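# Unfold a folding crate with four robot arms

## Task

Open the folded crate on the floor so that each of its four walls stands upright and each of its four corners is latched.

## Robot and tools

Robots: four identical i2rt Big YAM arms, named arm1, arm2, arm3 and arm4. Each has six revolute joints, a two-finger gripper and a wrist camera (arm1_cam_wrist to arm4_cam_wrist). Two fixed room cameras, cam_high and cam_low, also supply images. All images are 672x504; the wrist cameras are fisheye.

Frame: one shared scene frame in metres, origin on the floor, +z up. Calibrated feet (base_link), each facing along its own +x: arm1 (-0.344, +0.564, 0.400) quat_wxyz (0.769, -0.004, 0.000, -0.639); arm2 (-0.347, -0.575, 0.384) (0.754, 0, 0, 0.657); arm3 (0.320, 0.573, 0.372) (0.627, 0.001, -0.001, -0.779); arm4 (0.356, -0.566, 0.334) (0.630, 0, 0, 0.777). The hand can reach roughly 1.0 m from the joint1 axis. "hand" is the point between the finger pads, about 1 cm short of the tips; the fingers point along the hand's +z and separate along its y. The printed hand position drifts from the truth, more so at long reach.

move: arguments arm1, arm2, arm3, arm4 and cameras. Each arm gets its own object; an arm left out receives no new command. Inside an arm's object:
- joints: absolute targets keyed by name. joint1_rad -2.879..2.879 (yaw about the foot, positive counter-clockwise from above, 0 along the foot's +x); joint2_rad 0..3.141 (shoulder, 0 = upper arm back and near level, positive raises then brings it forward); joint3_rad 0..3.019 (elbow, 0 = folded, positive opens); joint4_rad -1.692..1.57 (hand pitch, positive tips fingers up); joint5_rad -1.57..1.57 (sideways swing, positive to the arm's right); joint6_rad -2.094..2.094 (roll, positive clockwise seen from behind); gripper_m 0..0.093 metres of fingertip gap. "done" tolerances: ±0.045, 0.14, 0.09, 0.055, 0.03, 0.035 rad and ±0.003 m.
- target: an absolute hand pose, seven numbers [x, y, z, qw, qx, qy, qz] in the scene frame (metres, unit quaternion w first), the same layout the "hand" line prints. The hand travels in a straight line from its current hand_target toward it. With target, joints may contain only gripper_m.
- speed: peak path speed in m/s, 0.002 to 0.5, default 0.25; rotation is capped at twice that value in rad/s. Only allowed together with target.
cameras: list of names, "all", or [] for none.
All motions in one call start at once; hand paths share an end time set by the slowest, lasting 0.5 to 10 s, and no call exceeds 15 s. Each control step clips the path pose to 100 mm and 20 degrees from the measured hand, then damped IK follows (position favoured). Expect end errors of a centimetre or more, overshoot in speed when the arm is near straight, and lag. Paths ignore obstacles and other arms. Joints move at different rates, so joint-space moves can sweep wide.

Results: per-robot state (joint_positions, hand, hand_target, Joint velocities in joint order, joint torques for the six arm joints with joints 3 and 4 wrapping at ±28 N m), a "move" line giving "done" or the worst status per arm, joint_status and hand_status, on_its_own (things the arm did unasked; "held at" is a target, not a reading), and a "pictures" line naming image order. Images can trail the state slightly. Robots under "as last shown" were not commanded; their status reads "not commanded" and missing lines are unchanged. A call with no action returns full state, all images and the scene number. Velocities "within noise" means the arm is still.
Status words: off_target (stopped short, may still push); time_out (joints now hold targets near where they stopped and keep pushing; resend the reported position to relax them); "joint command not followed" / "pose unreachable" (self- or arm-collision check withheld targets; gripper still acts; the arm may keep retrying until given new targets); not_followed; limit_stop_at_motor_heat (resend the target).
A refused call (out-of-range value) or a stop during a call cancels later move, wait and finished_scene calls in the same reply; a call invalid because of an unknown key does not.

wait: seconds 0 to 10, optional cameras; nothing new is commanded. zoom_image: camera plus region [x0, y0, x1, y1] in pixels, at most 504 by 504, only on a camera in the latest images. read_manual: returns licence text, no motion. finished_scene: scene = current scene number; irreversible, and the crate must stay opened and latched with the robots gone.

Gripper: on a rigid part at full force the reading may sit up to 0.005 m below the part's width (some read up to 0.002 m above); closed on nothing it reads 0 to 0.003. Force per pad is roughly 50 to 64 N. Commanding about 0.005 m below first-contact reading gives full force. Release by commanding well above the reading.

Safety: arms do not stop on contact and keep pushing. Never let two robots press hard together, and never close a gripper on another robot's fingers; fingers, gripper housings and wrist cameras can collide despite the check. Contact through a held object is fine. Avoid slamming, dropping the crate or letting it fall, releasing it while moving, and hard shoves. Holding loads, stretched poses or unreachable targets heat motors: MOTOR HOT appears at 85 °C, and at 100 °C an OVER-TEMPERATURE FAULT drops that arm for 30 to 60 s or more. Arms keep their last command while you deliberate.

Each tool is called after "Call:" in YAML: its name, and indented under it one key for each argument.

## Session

Call:
move:
  cameras: ["all"]

Scene clock: 0.00 s.
Joint torques (N m): no reading
Motor temperatures (°C): arm1=[27 28 27 26 23 23 25] | arm2=[23 24 24 24 27 26 24] | arm3=[26 25 27 23 26 23 27] | arm4=[24 26 26 29 26 24 26]
Heat: arm1: hottest joint2_rad 28 °C; arm2: hottest joint5_rad 27 °C; arm3: hottest joint3_rad 27 °C; arm4: hottest joint4_rad 29 °C.
Joint velocities: within noise
arm1.joint_positions: joint1_rad=+0.789 joint2_rad=+0.425 joint3_rad=+1.402 joint4_rad=-1.276 joint5_rad=+0.217 joint6_rad=-0.687 gripper_m=+0.09396
arm1.joint_status: not commanded
arm1.hand: x=-0.2365 y=+0.4511 z=+0.9932 quat_wxyz=(-0.418, -0.026, -0.802, +0.426) (m; scene frame)
arm1.hand_target: x=-0.2404 y=+0.4538 z=+1.0017 quat_wxyz=(-0.426, -0.027, -0.795, +0.430) (m; scene frame)
arm1.hand_status: not commanded
arm2.joint_positions: joint1_rad=-0.187 joint2_rad=+0.448 joint3_rad=+1.696 joint4_rad=-1.263 joint5_rad=+0.249 joint6_rad=-0.242 gripper_m=+0.09396
arm2.joint_status: not commanded
arm2.hand: x=-0.2825 y=-0.5188 z=+1.0983 quat_wxyz=(-0.653, +0.415, -0.579, -0.258) (m; scene frame)
arm2.hand_target: x=-0.2830 y=-0.5203 z=+1.1047 quat_wxyz=(-0.657, +0.411, -0.575, -0.261) (m; scene frame)
arm2.hand_status: not commanded
arm3.joint_positions: joint1_rad=+0.868 joint2_rad=+0.482 joint3_rad=+1.633 joint4_rad=-1.455 joint5_rad=+0.267 joint6_rad=-0.464 gripper_m=+0.09396
arm3.joint_status: not commanded
arm3.hand: x=+0.3451 y=+0.4623 z=+1.0140 quat_wxyz=(-0.385, -0.257, -0.760, +0.456) (m; scene frame)
arm3.hand_target: x=+0.3424 y=+0.4658 z=+1.0199 quat_wxyz=(-0.391, -0.257, -0.755, +0.460) (m; scene frame)
arm3.hand_status: not commanded
arm4.joint_positions: joint1_rad=-0.127 joint2_rad=+0.568 joint3_rad=+1.615 joint4_rad=-1.161 joint5_rad=+0.181 joint6_rad=-0.762 gripper_m=+0.09396
arm4.joint_status: not commanded
arm4.hand: x=+0.3738 y=-0.3903 z=+1.0285 quat_wxyz=(-0.627, +0.673, -0.321, -0.224) (m; scene frame)
arm4.hand_target: x=+0.3742 y=-0.3960 z=+1.0355 quat_wxyz=(-0.633, +0.667, -0.319, -0.228) (m; scene frame)
arm4.hand_status: not commanded
pictures: arm1_cam_wrist, arm2_cam_wrist, arm3_cam_wrist, arm4_cam_wrist, cam_high, cam_low

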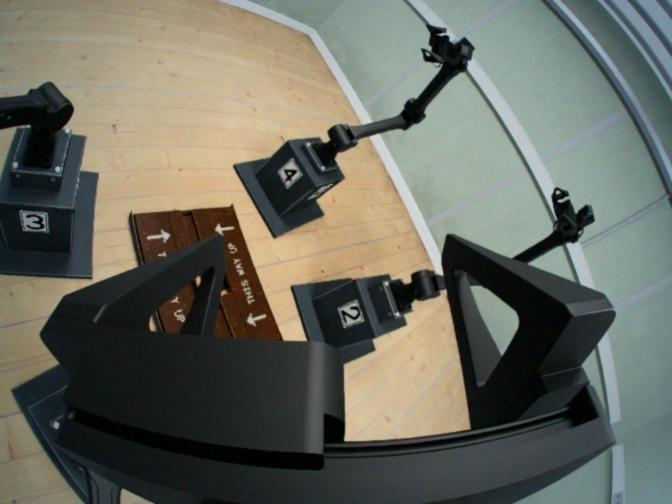

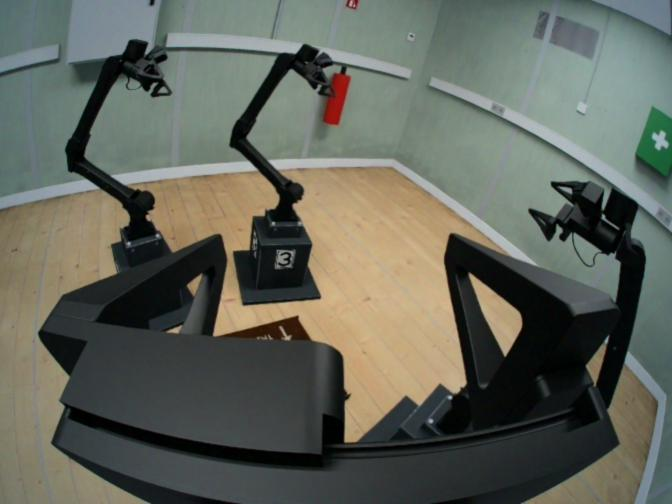

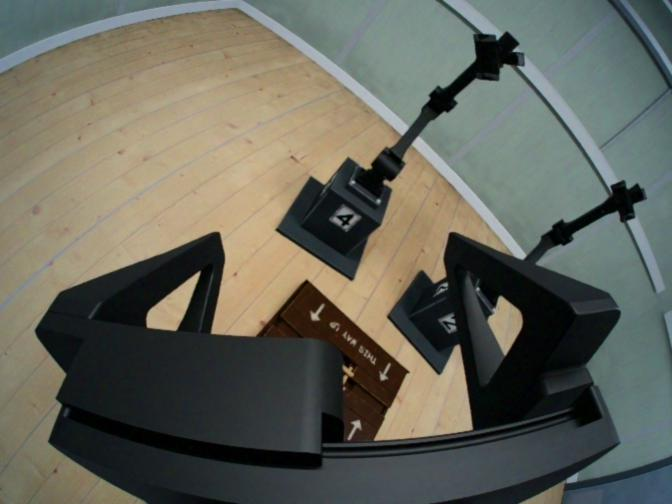

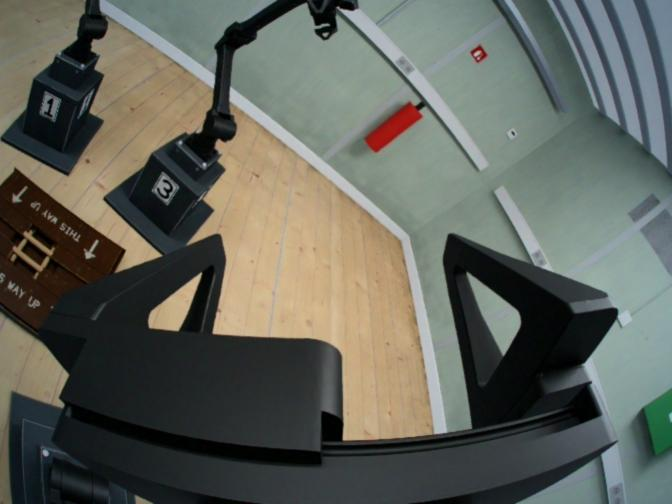

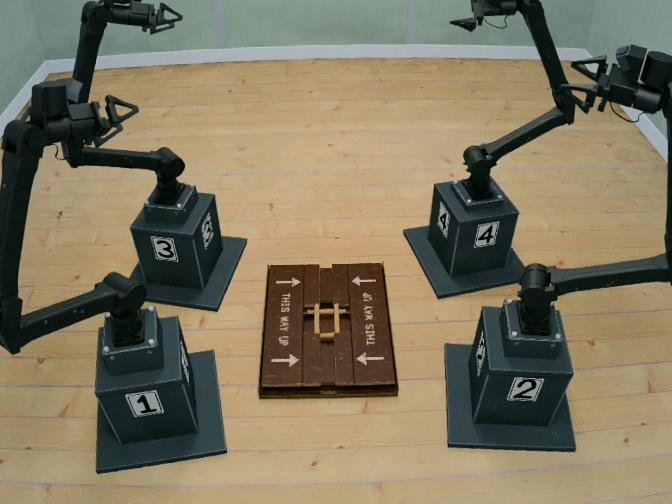

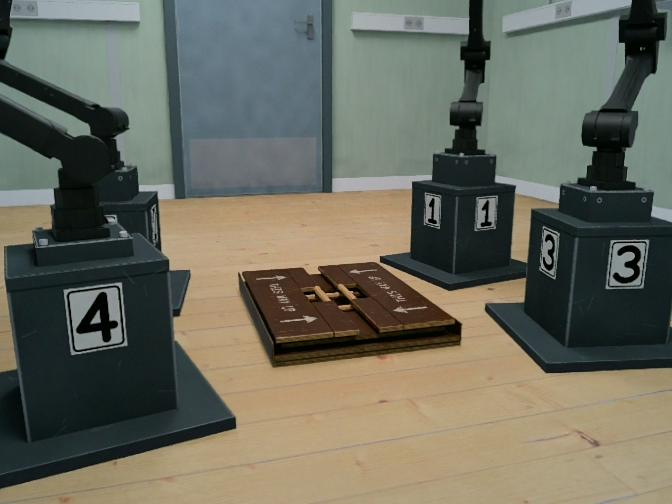

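Call:
move:
  arm1: {"joints": {"joint1_rad": 0.363, "joint2_rad": 1.354, "joint3_rad": 0.914, "joint4_rad": -0.503, "joint5_rad": 0, "joint6_rad": 0, "gripper_m": 0.045}}
  arm4: {"joints": {"joint1_rad": 0.354, "joint2_rad": 1.29, "joint3_rad": 1.038, "joint4_rad": -0.691, "joint5_rad": 0, "joint6_rad": 0, "gripper_m": 0.045}}
  cameras: ["arm1_cam_wrist", "arm4_cam_wrist"]

Scene clock: 5.43 s.
Joint torques (N m): arm1=[-0.67 -11.81 9.18 2.37 0.11 0.21] | arm2=[-0.09 7.94 4.62 1.77 0.01 -0.01] | arm3=[0.09 3.31 5.2 2.48 0.12 0.07] | arm4=[1.73 -9.7 11.79 1.8 -0.08 0.27]
Motor temperatures (°C): arm1=[27 28 28 26 23 23 25] | arm2=[23 24 24 24 27 26 24] | arm3=[26 25 27 23 26 23 27] | arm4=[24 26 26 29 26 25 26]
Heat: arm1: hottest joint2_rad 28 °C; arm2: hottest joint5_rad 27 °C; arm3: hottest joint3_rad 27 °C; arm4: hottest joint4_rad 29 °C.
move: arm1 done; arm4 done
Joint velocities: within noise
arm1.joint_positions: joint1_rad=+0.373 joint2_rad=+1.353 joint3_rad=+0.904 joint4_rad=-0.517 joint5_rad=+0.000 joint6_rad=-0.011 gripper_m=+0.04507
arm1.joint_status: all done
arm1.hand: x=-0.0836 y=+0.1481 z=+0.5456 quat_wxyz=(-0.258, -0.458, -0.838, +0.150) (m; scene frame)
arm1.hand_target: x=-0.0816 y=+0.1408 z=+0.5470 quat_wxyz=(-0.264, -0.463, -0.832, +0.151) (m; scene frame)
arm1.hand_status: not commanded
arm2, arm3: as last shown
arm4.joint_positions: joint1_rad=+0.346 joint2_rad=+1.297 joint3_rad=+1.023 joint4_rad=-0.706 joint5_rad=+0.000 joint6_rad=-0.018 gripper_m=+0.04507
arm4.joint_status: all done
arm4.hand: x=+0.0986 y=-0.1485 z=+0.5386 quat_wxyz=(-0.144, +0.839, -0.459, -0.253) (m; scene frame)
arm4.hand_target: x=+0.0947 y=-0.1419 z=+0.5456 quat_wxyz=(-0.148, +0.832, -0.464, -0.264) (m; scene frame)
arm4.hand_status: not commanded
pictures: arm1_cam_wrist, arm4_cam_wrist

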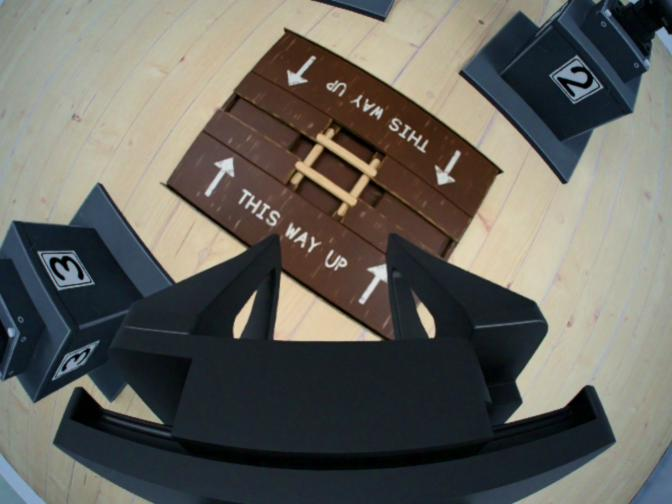

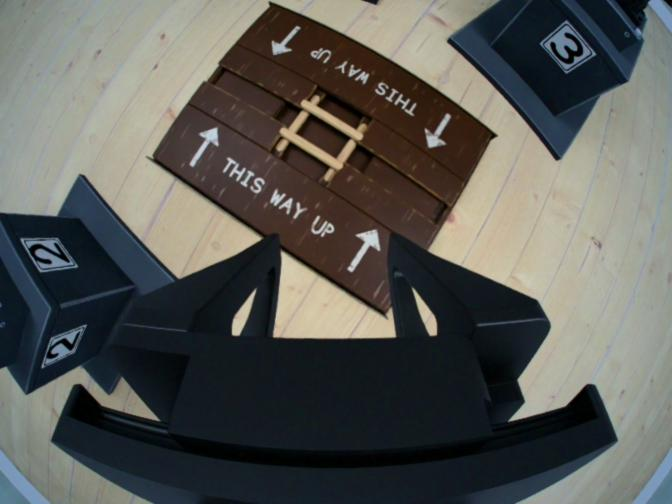

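Call:
zoom_image:
  camera: "arm1_cam_wrist"
  region: [236, 90, 436, 240]

Call:
zoom_image:
  camera: "arm4_cam_wrist"
  region: [220, 60, 420, 210]

Scaled by 2.520 from the camera's 672x504 image, which has a finer 960x720 frame.

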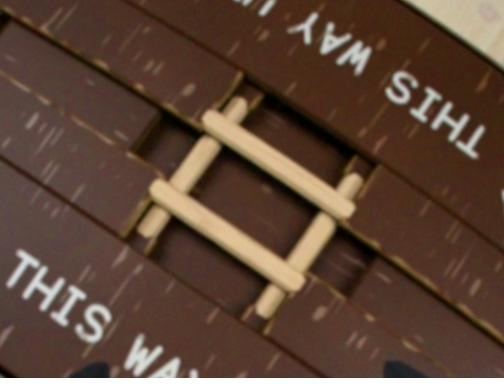

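Scaled by 2.520 from the camera's 672x504 image, which has a finer 960x720 frame.

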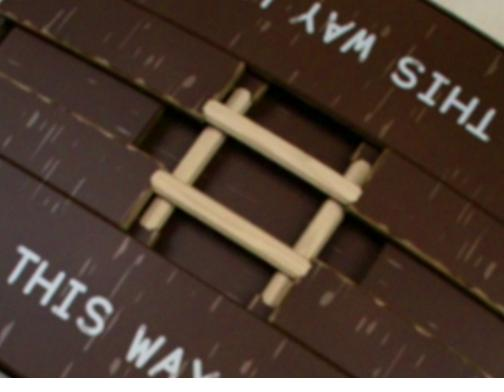

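Call:
move:
  arm1: {"target": [0.0, 0.037, 0.2, 0, 0, 1, 0], "speed": 0.4}
  cameras: ["arm1_cam_wrist"]

Scene clock: 23.90 s.
Joint torques (N m): arm1=[0.15 -24.35 8.28 0.21 0.13 -0.04] | arm2=[-0.15 8 4.63 1.78 0.01 -0.01] | arm3=[-0.73 3.78 5.16 2.4 0.14 0.09] | arm4=[1.73 -9.7 11.74 1.78 -0.09 0.28]
Motor temperatures (°C): arm1=[27 29 29 26 23 23 25] | arm2=[23 24 24 25 27 26 24] | arm3=[26 25 27 23 25 23 27] | arm4=[24 26 28 29 26 25 26]
Heat: arm1: hottest joint2_rad 29 °C; arm2: hottest joint5_rad 27 °C; arm3: hottest joint3_rad 27 °C; arm4: hottest joint4_rad 29 °C.
move: arm1 off_target
Joint velocities: within noise
arm1.joint_positions: joint1_rad=+0.392 joint2_rad=+2.433 joint3_rad=+1.624 joint4_rad=-0.773 joint5_rad=-0.004 joint6_rad=-0.969 gripper_m=+0.04507
arm1.joint_status: not commanded
arm1.hand: x=-0.0101 y=+0.0481 z=+0.2020 quat_wxyz=(+0.004, -0.013, -1.000, -0.003) (m; scene frame)
arm1.hand_target: x=-0.0011 y=+0.0404 z=+0.2011 quat_wxyz=(+0.002, -0.004, -1.000, +0.002) (m; scene frame)
arm1.hand_status: off_target (0.015 m and 1.6 deg from the pose sent, 0.373 m and 66.2 deg at the start)
arm2, arm3, arm4: as last shown
pictures: arm1_cam_wrist

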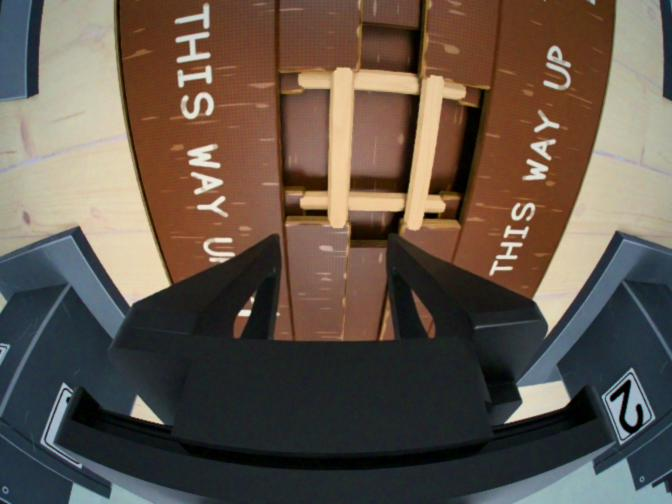

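Call:
move:
  arm1: {"target": [-0.002, 0.036, 0.115, 0, 0.016, 1, 0], "speed": 0.25}
  cameras: ["arm1_cam_wrist"]

Scene clock: 33.73 s.
Joint torques (N m): arm1=[-0.5 -26.11 7.24 0.79 0.02 0.14] | arm2=[-0.03 8 4.63 1.78 0.01 -0.01] | arm3=[-0.56 3.6 5.27 2.39 0.16 0.14] | arm4=[1.73 -9.7 11.74 1.78 -0.09 0.28]
Motor temperatures (°C): arm1=[27 30 30 26 23 23 25] | arm2=[23 24 24 25 27 26 24] | arm3=[26 25 28 24 25 23 27] | arm4=[24 26 29 29 26 25 26]
Heat: arm1: hottest joint2_rad 30 °C; arm2: hottest joint5_rad 27 °C; arm3: hottest joint3_rad 28 °C; arm4: hottest joint3_rad 29 °C.
move: arm1 off_target
Joint velocities: within noise
arm1.joint_positions: joint1_rad=+0.392 joint2_rad=+2.625 joint3_rad=+1.715 joint4_rad=-0.698 joint5_rad=-0.006 joint6_rad=-0.971 gripper_m=+0.04507
arm1.joint_status: not commanded
arm1.hand: x=-0.0130 y=+0.0517 z=+0.1101 quat_wxyz=(+0.011, -0.012, -1.000, -0.014) (m; scene frame)
arm1.hand_target: x=-0.0028 y=+0.0373 z=+0.1152 quat_wxyz=(+0.000, -0.015, -1.000, +0.000) (m; scene frame)
arm1.hand_status: off_target (0.020 m and 2.1 deg from the pose sent, 0.088 m and 0.7 deg at the start)
arm2, arm3, arm4: as last shown
pictures: arm1_cam_wrist

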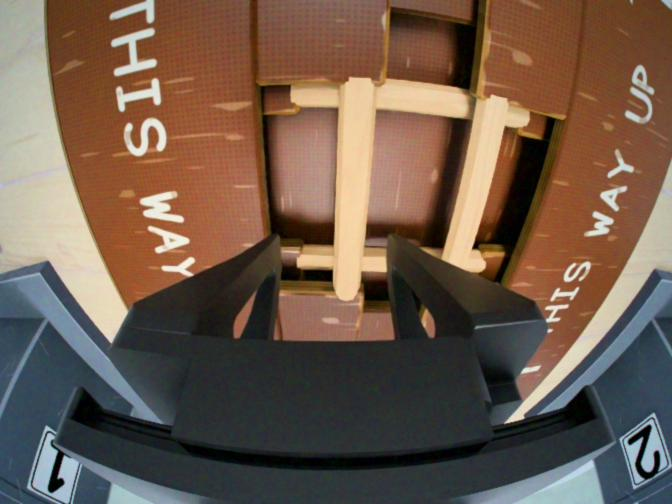

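Call:
move:
  arm1: {"target": [-0.001, 0.0275, 0.051, 0, 0.024, 1, 0], "speed": 0.2}
  cameras: ["arm1_cam_wrist"]

Scene clock: 36.80 s.
Joint torques (N m): arm1=[-0.85 -26.29 7.28 0.43 -0.06 0.19] | arm2=[-0.09 7.94 4.63 1.77 0.01 -0.01] | arm3=[-0.85 3.84 5.09 2.4 0.17 0.11] | arm4=[1.73 -9.76 11.74 1.8 -0.09 0.28]
Motor temperatures (°C): arm1=[27 30 30 26 23 23 25] | arm2=[23 24 24 25 27 26 24] | arm3=[26 25 28 24 25 23 27] | arm4=[24 26 29 29 26 25 26]
Heat: arm1: hottest joint2_rad 30 °C; arm2: hottest joint5_rad 27 °C; arm3: hottest joint3_rad 28 °C; arm4: hottest joint3_rad 29 °C.
move: arm1 off_target
Joint velocities: within noise
arm1.joint_positions: joint1_rad=+0.392 joint2_rad=+2.775 joint3_rad=+1.847 joint4_rad=-0.664 joint5_rad=-0.007 joint6_rad=-0.971 gripper_m=+0.04507
arm1.joint_status: not commanded
arm1.hand: x=-0.0059 y=+0.0403 z=+0.0500 quat_wxyz=(+0.006, -0.012, -1.000, -0.008) (m; scene frame)
arm1.hand_target: x=-0.0010 y=+0.0281 z=+0.0512 quat_wxyz=(-0.001, -0.020, -1.000, +0.000) (m; scene frame)
arm1.hand_status: off_target (0.014 m and 1.8 deg from the pose sent, 0.065 m and 2.5 deg at the start)
arm2, arm3, arm4: as last shown
pictures: arm1_cam_wrist

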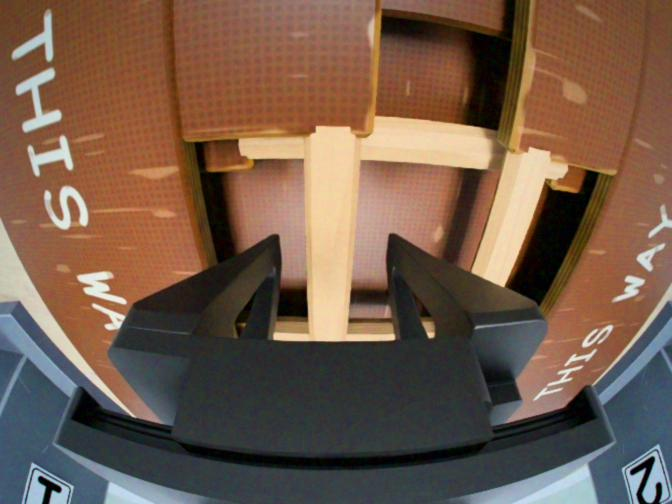

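Call:
move:
  arm1: {"target": [-0.003, 0.0275, 0.047, 0, 0.022, 1, 0], "speed": 0.1, "joints": {"gripper_m": 0.0}}

Call:
move:
  arm1: {"target": [-0.002, 0.036, 0.110, 0, 0.022, 1, -0.0654], "speed": 0.12}
  cameras: ["arm1_cam_wrist"]

Scene clock: 39.73 s.
Joint torques (N m): arm1=[-1.26 -25.64 7.58 0.88 0.1 0.14] | arm2=[-0.09 8 4.63 1.77 0.01 -0.01] | arm3=[-0.79 4.31 5.19 2.41 0.16 0.09] | arm4=[1.73 -9.7 11.74 1.78 -0.09 0.28]
Motor temperatures (°C): arm1=[27 30 30 26 23 23 25] | arm2=[23 24 24 25 27 26 24] | arm3=[26 25 28 24 25 23 27] | arm4=[24 26 29 29 26 25 26]
Heat: arm1: hottest joint2_rad 30 °C; arm2: hottest joint5_rad 27 °C; arm3: hottest joint3_rad 28 °C; arm4: hottest joint3_rad 29 °C.
move: arm1 off_target
Joint velocities: within noise
arm1.joint_positions: joint1_rad=+0.392 joint2_rad=+2.775 joint3_rad=+1.847 joint4_rad=-0.669 joint5_rad=-0.012 joint6_rad=-0.957 gripper_m=+0.01717
arm1.joint_status: gripper_m off_target (ended at +0.01720, target +0.00000)
arm1.hand: x=-0.0058 y=+0.0417 z=+0.0500 quat_wxyz=(+0.005, -0.019, -1.000, -0.011) (m; scene frame)
arm1.hand_target: x=-0.0027 y=+0.0283 z=+0.0473 quat_wxyz=(-0.001, -0.026, -1.000, -0.001) (m; scene frame)
arm1.hand_status: off_target (0.015 m and 1.5 deg from the pose sent, 0.013 m and 1.6 deg at the start)
arm2, arm3, arm4: as last shown
pictures: none

Scene clock: 41.00 s.
Joint torques (N m): arm1=[-0.67 -30.97 3.95 0.03 0.22 0.13] | arm2=[-0.03 8 4.63 1.76 0.01 -0.01] | arm3=[-0.62 3.9 5.27 2.33 0.15 0.09] | arm4=[1.73 -9.7 11.74 1.8 -0.09 0.28]
Motor temperatures (°C): arm1=[27 30 30 26 23 23 25] | arm2=[23 24 24 25 27 26 24] | arm3=[26 25 28 24 25 23 27] | arm4=[24 26 29 29 26 25 26]
Heat: arm1: hottest joint2_rad 30 °C; arm2: hottest joint5_rad 27 °C; arm3: hottest joint3_rad 28 °C; arm4: hottest joint3_rad 29 °C.
move: arm1 off_target
Joint velocities: within noise
arm1.joint_positions: joint1_rad=+0.413 joint2_rad=+2.654 joint3_rad=+1.663 joint4_rad=-0.489 joint5_rad=+0.065 joint6_rad=-0.939 gripper_m=+0.01717
arm1.joint_status: not commanded
arm1.hand: x=-0.0069 y=+0.0437 z=+0.0826 quat_wxyz=(+0.003, -0.018, -0.998, +0.058) (m; scene frame)
arm1.hand_target: x=-0.0011 y=+0.0345 z=+0.1083 quat_wxyz=(-0.002, -0.022, -0.997, +0.068) (m; scene frame)
arm1.hand_status: off_target (0.029 m and 1.0 deg from the pose sent, 0.060 m and 8.8 deg at the start)
arm2, arm3, arm4: as last shown
pictures: arm1_cam_wrist

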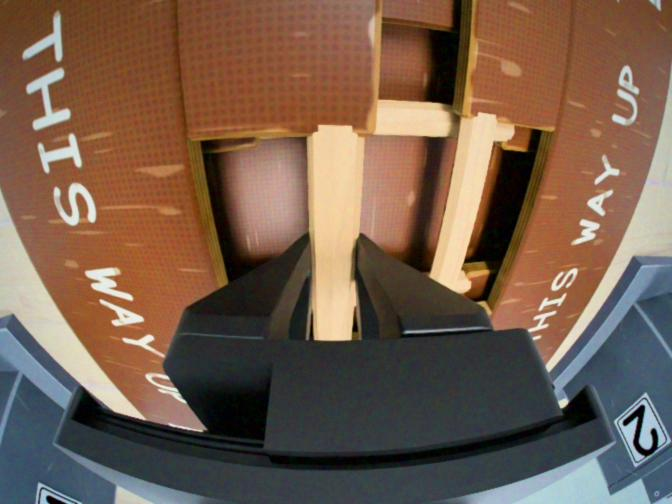

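Call:
move:
  arm1: {"target": [-0.001, 0.0535, 0.155, 0, 0.022, 1, -0.132], "speed": 0.12}

Call:
move:
  arm1: {"target": [0.0, 0.0835, 0.193, 0, 0.022, 1, -0.199], "speed": 0.12}

Call:
move:
  arm1: {"target": [0.001, 0.1205, 0.220, 0, 0.022, 1, -0.268], "speed": 0.12}

Call:
move:
  arm1: {"target": [0.003, 0.1685, 0.237, 0, 0.022, 1, -0.339], "speed": 0.12}
  arm4: {"target": [-0.02, -0.06, 0.3, 0, 1, -0.013, 0], "speed": 0.4}

Call:
move:
  arm1: {"target": [0.005, 0.2175, 0.241, 0, 0.022, 1, -0.414], "speed": 0.12}
  arm4: {"target": [-0.04, -0.0145, 0.16, 0, 1, -0.013, 0], "speed": 0.4}
  cameras: ["arm1_cam_wrist", "arm4_cam_wrist", "cam_high"]

Scene clock: 47.83 s.
Joint torques (N m): arm1=[-0.21 -28.69 3.6 0.44 0.3 0.15] | arm2=[-0.03 8 4.63 1.76 0.01 -0.01] | arm3=[-0.38 3.55 5.23 2.39 0.13 0.11] | arm4=[1.73 -9.7 11.74 1.8 -0.09 0.28]
Motor temperatures (°C): arm1=[27 31 30 26 23 23 25] | arm2=[23 24 24 25 27 26 24] | arm3=[26 25 28 24 25 23 27] | arm4=[24 26 29 29 26 25 26]
Heat: arm1: hottest joint2_rad 31 °C; arm2: hottest joint5_rad 27 °C; arm3: hottest joint3_rad 28 °C; arm4: hottest joint3_rad 29 °C.
move: arm1 off_target
Joint velocities: within noise
arm1.joint_positions: joint1_rad=+0.448 joint2_rad=+2.504 joint3_rad=+1.471 joint4_rad=-0.348 joint5_rad=+0.146 joint6_rad=-0.911 gripper_m=+0.01708
arm1.joint_status: not commanded
arm1.hand: x=-0.0063 y=+0.0568 z=+0.1326 quat_wxyz=(+0.004, -0.020, -0.992, +0.122) (m; scene frame)
arm1.hand_target: x=-0.0002 y=+0.0523 z=+0.1549 quat_wxyz=(-0.002, -0.022, -0.991, +0.131) (m; scene frame)
arm1.hand_status: off_target (0.023 m and 1.1 deg from the pose sent, 0.073 m and 8.4 deg at the start)
arm2, arm3, arm4: as last shown
pictures: none

arm1: "target": qw, qx, qy, qz must be a unit quaternion (the sum of their squares is 1)

not run: a call was refused earlier in this reply.

not run: a call was refused earlier in this reply.

not run: a call was refused earlier in this reply.

Call:
move:
  arm1: {"target": [0.0, 0.0835, 0.193, 0, 0.021, 0.9805, -0.195], "speed": 0.12}

Call:
move:
  arm1: {"target": [0.001, 0.1205, 0.220, 0, 0.021, 0.9657, -0.2588], "speed": 0.12}

Call:
move:
  arm1: {"target": [0.003, 0.1685, 0.237, 0, 0.021, 0.9467, -0.3214], "speed": 0.12}
  arm4: {"target": [-0.02, -0.06, 0.3, 0, 1, -0.013, 0], "speed": 0.4}

Call:
move:
  arm1: {"target": [0.005, 0.2175, 0.241, 0, 0.02, 0.9237, -0.3827], "speed": 0.12}
  arm4: {"target": [-0.04, -0.0145, 0.16, 0, 1, -0.013, 0], "speed": 0.4}
  cameras: ["arm1_cam_wrist", "arm4_cam_wrist", "cam_high"]

Scene clock: 51.20 s.
Joint torques (N m): arm1=[0.62 -26.52 3.34 0.65 0.4 0.18] | arm2=[-0.03 8 4.63 1.76 0.01 -0.01] | arm3=[-0.32 3.55 5.22 2.35 0.17 0.12] | arm4=[1.73 -9.7 11.74 1.78 -0.09 0.28]
Motor temperatures (°C): arm1=[27 32 30 26 23 23 25] | arm2=[23 24 25 25 27 26 24] | arm3=[26 25 28 24 25 23 27] | arm4=[24 26 30 29 26 25 26]
Heat: arm1: hottest joint2_rad 32 °C; arm2: hottest joint5_rad 27 °C; arm3: hottest joint3_rad 28 °C; arm4: hottest joint3_rad 30 °C.
move: arm1 off_target
Joint velocities: within noise
arm1.joint_positions: joint1_rad=+0.504 joint2_rad=+2.370 joint3_rad=+1.282 joint4_rad=-0.203 joint5_rad=+0.243 joint6_rad=-0.876 gripper_m=+0.01670
arm1.joint_status: not commanded
arm1.hand: x=-0.0063 y=+0.0842 z=+0.1748 quat_wxyz=(+0.007, -0.020, -0.982, +0.186) (m; scene frame)
arm1.hand_target: x=-0.0015 y=+0.0849 z=+0.1915 quat_wxyz=(+0.002, -0.020, -0.981, +0.192) (m; scene frame)
arm1.hand_status: off_target (0.019 m and 1.3 deg from the pose sent, 0.066 m and 8.5 deg at the start)
arm2.joint_positions: joint1_rad=-0.187 joint2_rad=+0.448 joint3_rad=+1.696 joint4_rad=-1.263 joint5_rad=+0.249 joint6_rad=-0.242 gripper_m=+0.09396
arm2.joint_status: not commanded
arm2.hand: x=-0.2825 y=-0.5188 z=+1.0983 quat_wxyz=(-0.653, +0.415, -0.579, -0.258) (m; scene frame)
arm2.hand_target: x=-0.2830 y=-0.5203 z=+1.1047 quat_wxyz=(-0.657, +0.411, -0.575, -0.261) (m; scene frame)
arm2.hand_status: not commanded
arm3.joint_positions: joint1_rad=+0.868 joint2_rad=+0.482 joint3_rad=+1.633 joint4_rad=-1.455 joint5_rad=+0.267 joint6_rad=-0.464 gripper_m=+0.09396
arm3.joint_status: not commanded
arm3.hand: x=+0.3451 y=+0.4623 z=+1.0140 quat_wxyz=(-0.385, -0.257, -0.760, +0.456) (m; scene frame)
arm3.hand_target: x=+0.3424 y=+0.4658 z=+1.0199 quat_wxyz=(-0.391, -0.257, -0.755, +0.460) (m; scene frame)
arm3.hand_status: not commanded
arm4.joint_positions: joint1_rad=+0.346 joint2_rad=+1.297 joint3_rad=+1.023 joint4_rad=-0.706 joint5_rad=+0.000 joint6_rad=-0.018 gripper_m=+0.04507
arm4.joint_status: not commanded
arm4.hand: x=+0.0986 y=-0.1485 z=+0.5386 quat_wxyz=(-0.144, +0.839, -0.459, -0.253) (m; scene frame)
arm4.hand_target: x=+0.0947 y=-0.1419 z=+0.5456 quat_wxyz=(-0.148, +0.832, -0.464, -0.264) (m; scene frame)
arm4.hand_status: not commanded
pictures: none

Scene clock: 52.43 s.
Joint torques (N m): arm1=[1.55 -24.7 2.56 0.91 0.24 0.22] | arm2=[-0.09 8 4.63 1.76 0.01 -0.01] | arm3=[-0.21 4.07 5.18 2.32 0.17 0.11] | arm4=[1.73 -9.7 11.74 1.78 -0.09 0.28]
Motor temperatures (°C): arm1=[27 32 30 26 23 23 25] | arm2=[23 24 25 25 27 26 24] | arm3=[26 25 28 24 25 23 27] | arm4=[24 26 30 29 26 25 26]
Heat: arm1: hottest joint2_rad 32 °C; arm2: hottest joint5_rad 27 °C; arm3: hottest joint3_rad 28 °C; arm4: hottest joint3_rad 30 °C.
move: arm1 off_target
Joint velocities: within noise
arm1.joint_positions: joint1_rad=+0.573 joint2_rad=+2.278 joint3_rad=+1.121 joint4_rad=-0.041 joint5_rad=+0.358 joint6_rad=-0.839 gripper_m=+0.01662
arm1.joint_status: not commanded
arm1.hand: x=-0.0056 y=+0.1146 z=+0.2042 quat_wxyz=(+0.008, -0.020, -0.967, +0.255) (m; scene frame)
arm1.hand_target: x=-0.0004 y=+0.1192 z=+0.2193 quat_wxyz=(+0.001, -0.019, -0.966, +0.258) (m; scene frame)
arm1.hand_status: off_target (0.018 m and 1.0 deg from the pose sent, 0.058 m and 8.6 deg at the start)
arm2, arm3, arm4: as last shown
pictures: none

Scene clock: 54.97 s.
Joint torques (N m): arm1=[1.32 -23.3 1.47 1.01 0.3 0.35] | arm2=[-0.09 8 4.62 1.77 0.01 -0.01] | arm3=[-0.85 3.78 5.11 2.29 0.2 0.1] | arm4=[2.32 -19.37 12.1 -0.54 -0.07 -0.08]
Motor temperatures (°C): arm1=[27 32 30 26 23 23 26] | arm2=[23 24 25 25 27 26 24] | arm3=[26 25 28 24 25 23 27] | arm4=[24 26 30 29 26 25 26]
Heat: arm1: hottest joint2_rad 32 °C; arm2: hottest joint5_rad 27 °C; arm3: hottest joint3_rad 28 °C; arm4: hottest joint3_rad 30 °C.
move: arm1 off_target; arm4 off_target
Joint velocities: within noise
arm1.joint_positions: joint1_rad=+0.666 joint2_rad=+2.215 joint3_rad=+0.977 joint4_rad=+0.113 joint5_rad=+0.502 joint6_rad=-0.787 gripper_m=+0.01663
arm1.joint_status: not commanded
arm1.hand: x=-0.0051 y=+0.1532 z=+0.2273 quat_wxyz=(+0.012, -0.022, -0.945, +0.326) (m; scene frame)
arm1.hand_target: x=-0.0016 y=+0.1637 z=+0.2376 quat_wxyz=(+0.005, -0.023, -0.946, +0.325) (m; scene frame)
arm1.hand_status: off_target (0.020 m and 1.5 deg from the pose sent, 0.064 m and 8.0 deg at the start)
arm2, arm3: as last shown
arm4.joint_positions: joint1_rad=+0.428 joint2_rad=+2.156 joint3_rad=+1.626 joint4_rad=-1.048 joint5_rad=+0.005 joint6_rad=-0.878 gripper_m=+0.04507
arm4.joint_status: not commanded
arm4.hand: x=-0.0085 y=-0.0705 z=+0.3020 quat_wxyz=(+0.001, +1.000, -0.028, +0.004) (m; scene frame)
arm4.hand_target: x=-0.0178 y=-0.0619 z=+0.3013 quat_wxyz=(-0.003, +1.000, -0.017, +0.002) (m; scene frame)
arm4.hand_status: off_target (0.016 m and 1.8 deg from the pose sent, 0.281 m and 64.6 deg at the start)
pictures: none

Scene clock: 56.50 s.
Joint torques (N m): arm1=[2.49 -19.9 1.17 1.22 -0.22 0.39] | arm2=[-0.09 8 4.63 1.77 0.01 -0.01] | arm3=[-0.91 3.96 5.24 2.25 0.16 0.08] | arm4=[0.97 -22.71 10.93 -0.44 -0.24 -0.1]
Motor temperatures (°C): arm1=[27 32 30 26 23 23 26] | arm2=[23 24 25 25 27 26 24] | arm3=[26 25 28 24 25 23 27] | arm4=[24 26 30 29 26 25 26]
Heat: arm1: hottest joint2_rad 32 °C; arm2: hottest joint5_rad 27 °C; arm3: hottest joint3_rad 28 °C; arm4: hottest joint3_rad 30 °C.
move: arm1 off_target; arm4 off_target
Joint velocities: within noise
arm1.joint_positions: joint1_rad=+0.783 joint2_rad=+2.195 joint3_rad=+0.867 joint4_rad=+0.247 joint5_rad=+0.663 joint6_rad=-0.716 gripper_m=+0.01665
arm1.joint_status: not commanded
arm1.hand: x=-0.0033 y=+0.1973 z=+0.2408 quat_wxyz=(+0.015, -0.026, -0.919, +0.393) (m; scene frame)
arm1.hand_target: x=+0.0050 y=+0.2158 z=+0.2415 quat_wxyz=(+0.001, -0.019, -0.923, +0.385) (m; scene frame)
arm1.hand_status: off_target (0.022 m and 2.2 deg from the pose sent, 0.067 m and 7.1 deg at the start)
arm2, arm3: as last shown
arm4.joint_positions: joint1_rad=+0.427 joint2_rad=+2.498 joint3_rad=+1.848 joint4_rad=-0.936 joint5_rad=+0.002 joint6_rad=-0.906 gripper_m=+0.04507
arm4.joint_status: not commanded
arm4.hand: x=-0.0382 y=-0.0295 z=+0.1588 quat_wxyz=(+0.005, +1.000, -0.015, +0.005) (m; scene frame)
arm4.hand_target: x=-0.0402 y=-0.0170 z=+0.1595 quat_wxyz=(+0.000, +1.000, -0.011, +0.000) (m; scene frame)
arm4.hand_status: off_target (0.015 m and 0.9 deg from the pose sent, 0.156 m and 1.8 deg at the start)
pictures: arm1_cam_wrist, arm4_cam_wrist, cam_high

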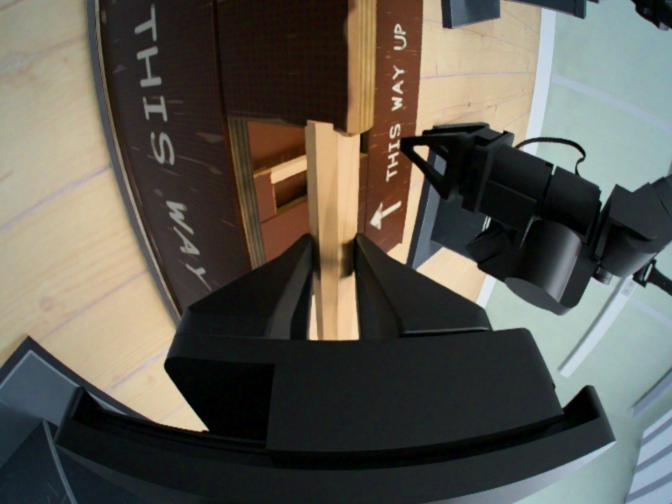

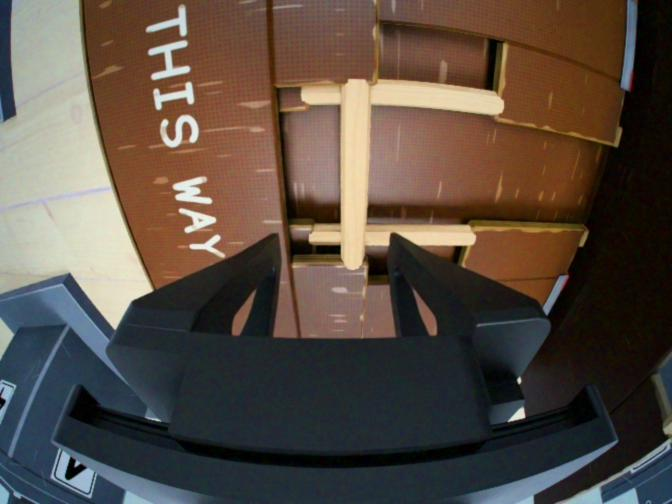

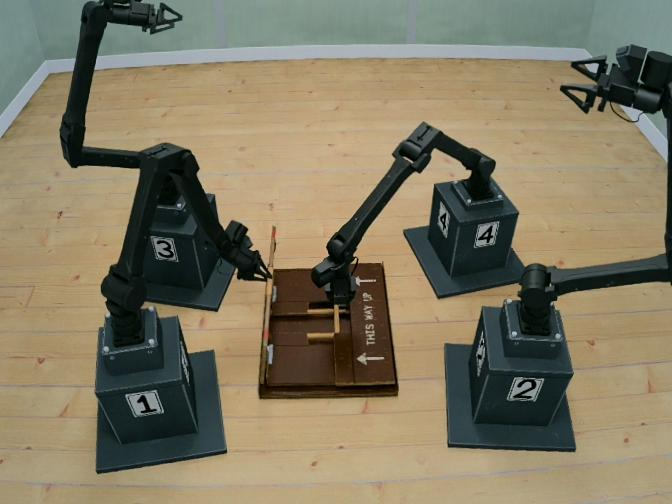

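Call:
move:
  arm1: {"target": [0.006, 0.231, 0.238, 0, 0.02, 0.9237, -0.3827], "speed": 0.12}
  arm4: {"target": [-0.029, -0.001, 0.11, 0, 1, -0.018, 0], "speed": 0.2}
  cameras: ["arm4_cam_wrist"]

Scene clock: 61.20 s.
Joint torques (N m): arm1=[3.43 -19.14 1.35 0.96 -0.53 0.47] | arm2=[-0.15 8 4.63 1.77 0.01 -0.01] | arm3=[-0.67 3.6 5.03 2.48 0.16 0.11] | arm4=[1.44 -22.71 10.81 0.05 -0.22 -0.1]
Motor temperatures (°C): arm1=[27 32 30 26 23 23 26] | arm2=[23 24 25 25 27 26 24] | arm3=[26 25 28 24 25 23 27] | arm4=[24 27 30 29 26 25 26]
Heat: arm1: hottest joint2_rad 32 °C; arm2: hottest joint5_rad 27 °C; arm3: hottest joint3_rad 28 °C; arm4: hottest joint3_rad 30 °C.
move: arm1 off_target; arm4 off_target
Joint velocities: within noise
arm1.joint_positions: joint1_rad=+0.806 joint2_rad=+2.188 joint3_rad=+0.848 joint4_rad=+0.248 joint5_rad=+0.682 joint6_rad=-0.687 gripper_m=+0.01666
arm1.joint_status: not commanded
arm1.hand: x=-0.0036 y=+0.2080 z=+0.2427 quat_wxyz=(+0.014, -0.029, -0.917, +0.397) (m; scene frame)
arm1.hand_target: x=+0.0045 y=+0.2298 z=+0.2386 quat_wxyz=(+0.001, -0.020, -0.923, +0.383) (m; scene frame)
arm1.hand_status: off_target (0.025 m and 2.7 deg from the pose sent, 0.035 m and 2.2 deg at the start)
arm2, arm3: as last shown
arm4.joint_positions: joint1_rad=+0.392 joint2_rad=+2.595 joint3_rad=+1.909 joint4_rad=-0.904 joint5_rad=+0.002 joint6_rad=-0.918 gripper_m=+0.04507
arm4.joint_status: not commanded
arm4.hand: x=-0.0224 y=-0.0110 z=+0.1143 quat_wxyz=(+0.007, +1.000, -0.027, +0.006) (m; scene frame)
arm4.hand_target: x=-0.0273 y=+0.0000 z=+0.1107 quat_wxyz=(-0.001, +1.000, -0.020, -0.001) (m; scene frame)
arm4.hand_status: off_target (0.013 m and 1.4 deg from the pose sent, 0.057 m and 0.9 deg at the start)
pictures: arm4_cam_wrist

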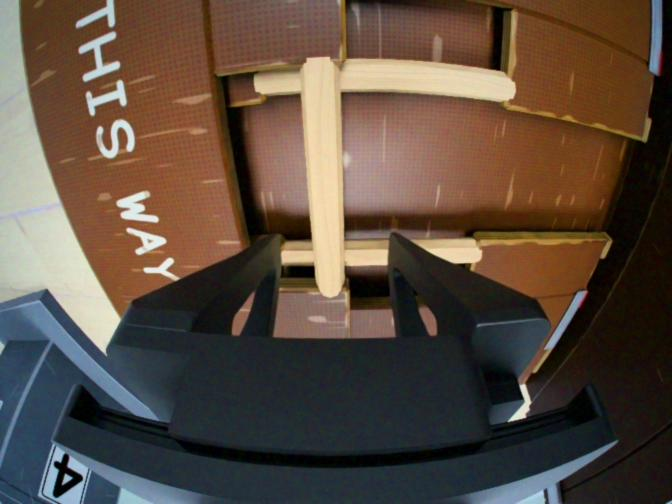

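Call:
move:
  arm4: {"target": [-0.031, -0.007, 0.059, 0, 1, -0.012, 0], "speed": 0.2}
  cameras: ["arm4_cam_wrist"]

Scene clock: 64.20 s.
Joint torques (N m): arm1=[3.43 -19.08 1.14 1.17 -0.56 0.45] | arm2=[-0.09 7.94 4.62 1.77 0.02 -0.01] | arm3=[-0.79 3.78 5.07 2.33 0.12 0.1] | arm4=[2.26 -23.06 10.33 0.14 -0.21 -0.1]
Motor temperatures (°C): arm1=[27 32 29 26 23 23 26] | arm2=[23 24 25 25 27 26 24] | arm3=[26 25 28 24 25 23 27] | arm4=[24 27 30 29 26 25 26]
Heat: arm1: hottest joint2_rad 32 °C; arm2: hottest joint5_rad 27 °C; arm3: hottest joint3_rad 28 °C; arm4: hottest joint3_rad 30 °C.
move: arm4 off_target
Joint velocities: within noise
arm1, arm2, arm3: as last shown
arm4.joint_positions: joint1_rad=+0.389 joint2_rad=+2.690 joint3_rad=+1.943 joint4_rad=-0.848 joint5_rad=+0.002 joint6_rad=-0.923 gripper_m=+0.04507
arm4.joint_status: not commanded
arm4.hand: x=-0.0177 y=-0.0143 z=+0.0619 quat_wxyz=(+0.009, +1.000, -0.026, +0.008) (m; scene frame)
arm4.hand_target: x=-0.0282 y=-0.0073 z=+0.0584 quat_wxyz=(+0.001, +1.000, -0.014, +0.001) (m; scene frame)
arm4.hand_status: off_target (0.015 m and 2.1 deg from the pose sent, 0.056 m and 2.0 deg at the start)
pictures: arm4_cam_wrist

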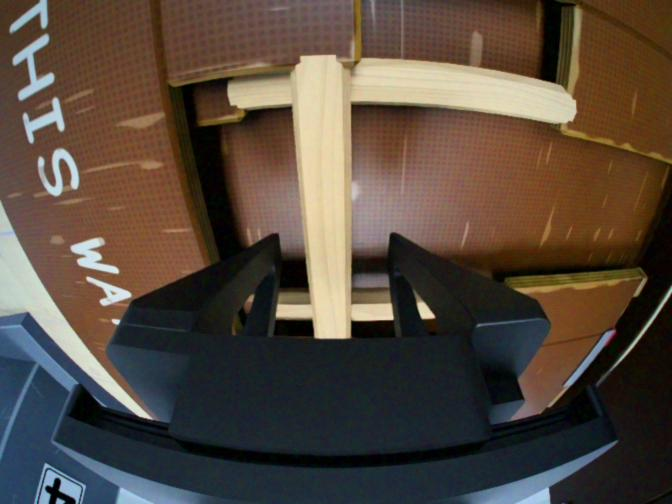

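Call:
move:
  arm4: {"target": [-0.036, -0.007, 0.059, 0, 1, -0.01, 0], "speed": 0.1}

Call:
move:
  arm4: {"joints": {"gripper_m": 0.0}}
  cameras: ["arm4_cam_wrist"]

Scene clock: 68.37 s.
Joint torques (N m): arm1=[3.49 -19.19 1.25 1.09 -0.54 0.42] | arm2=[-0.03 8 4.62 1.76 0.02 -0.01] | arm3=[-0.44 4.31 5.09 2.36 0.13 0.1] | arm4=[2.49 -22.59 10.59 -0.23 -0.21 -0.09]
Motor temperatures (°C): arm1=[27 31 29 26 23 23 26] | arm2=[23 24 25 25 27 26 24] | arm3=[26 25 28 24 25 23 27] | arm4=[24 28 30 29 26 25 26]
Heat: arm1: hottest joint2_rad 31 °C; arm2: hottest joint5_rad 27 °C; arm3: hottest joint3_rad 28 °C; arm4: hottest joint3_rad 30 °C.
move: arm4 off_target
Joint velocities: within noise
arm1, arm2, arm3: as last shown
arm4.joint_positions: joint1_rad=+0.402 joint2_rad=+2.690 joint3_rad=+1.960 joint4_rad=-0.848 joint5_rad=+0.002 joint6_rad=-0.923 gripper_m=+0.04507
arm4.joint_status: not commanded
arm4.hand: x=-0.0302 y=-0.0125 z=+0.0666 quat_wxyz=(+0.002, +1.000, -0.019, +0.003) (m; scene frame)
arm4.hand_target: x=-0.0394 y=-0.0101 z=+0.0590 quat_wxyz=(+0.000, +1.000, -0.007, +0.000) (m; scene frame)
arm4.hand_status: off_target (0.011 m and 1.1 deg from the pose sent, 0.020 m and 2.3 deg at the start)
pictures: none

Scene clock: 68.97 s.
Joint torques (N m): arm1=[3.31 -18.78 1.17 1.11 -0.54 0.45] | arm2=[-0.09 7.88 4.62 1.77 0.02 -0.01] | arm3=[-0.97 3.9 5.19 2.44 0.17 0.12] | arm4=[2.32 -22.59 10.58 0.05 -0.17 -0.08]
Motor temperatures (°C): arm1=[27 31 29 26 23 23 26] | arm2=[23 24 25 25 27 26 24] | arm3=[26 25 28 24 25 23 27] | arm4=[24 28 30 29 26 25 26]
Heat: arm1: hottest joint2_rad 31 °C; arm2: hottest joint5_rad 27 °C; arm3: hottest joint3_rad 28 °C; arm4: hottest joint3_rad 30 °C.
move: arm4 off_target
Joint velocities: within noise
arm1, arm2, arm3: as last shown
arm4.joint_positions: joint1_rad=+0.407 joint2_rad=+2.690 joint3_rad=+1.960 joint4_rad=-0.854 joint5_rad=-0.007 joint6_rad=-0.932 gripper_m=+0.01569
arm4.joint_status: gripper_m off_target (ended at +0.01572, target +0.00000)
arm4.hand: x=-0.0332 y=-0.0164 z=+0.0666 quat_wxyz=(+0.008, +1.000, -0.012, +0.001) (m; scene frame)
arm4.hand_target: x=-0.0425 y=-0.0121 z=+0.0590 quat_wxyz=(+0.002, +1.000, -0.001, -0.003) (m; scene frame)
arm4.hand_status: not commanded
pictures: arm4_cam_wrist

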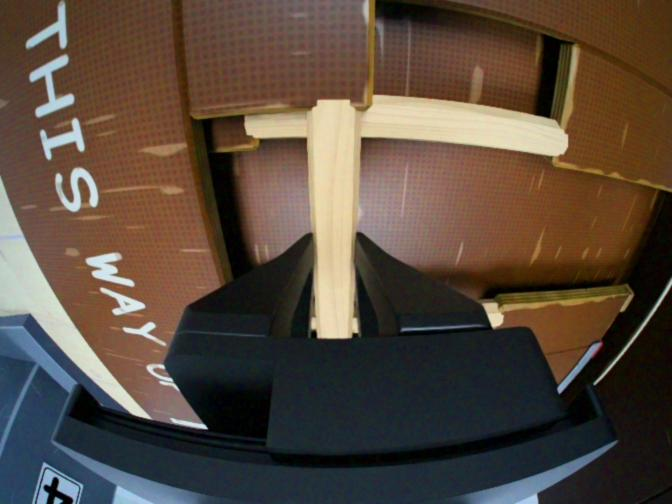

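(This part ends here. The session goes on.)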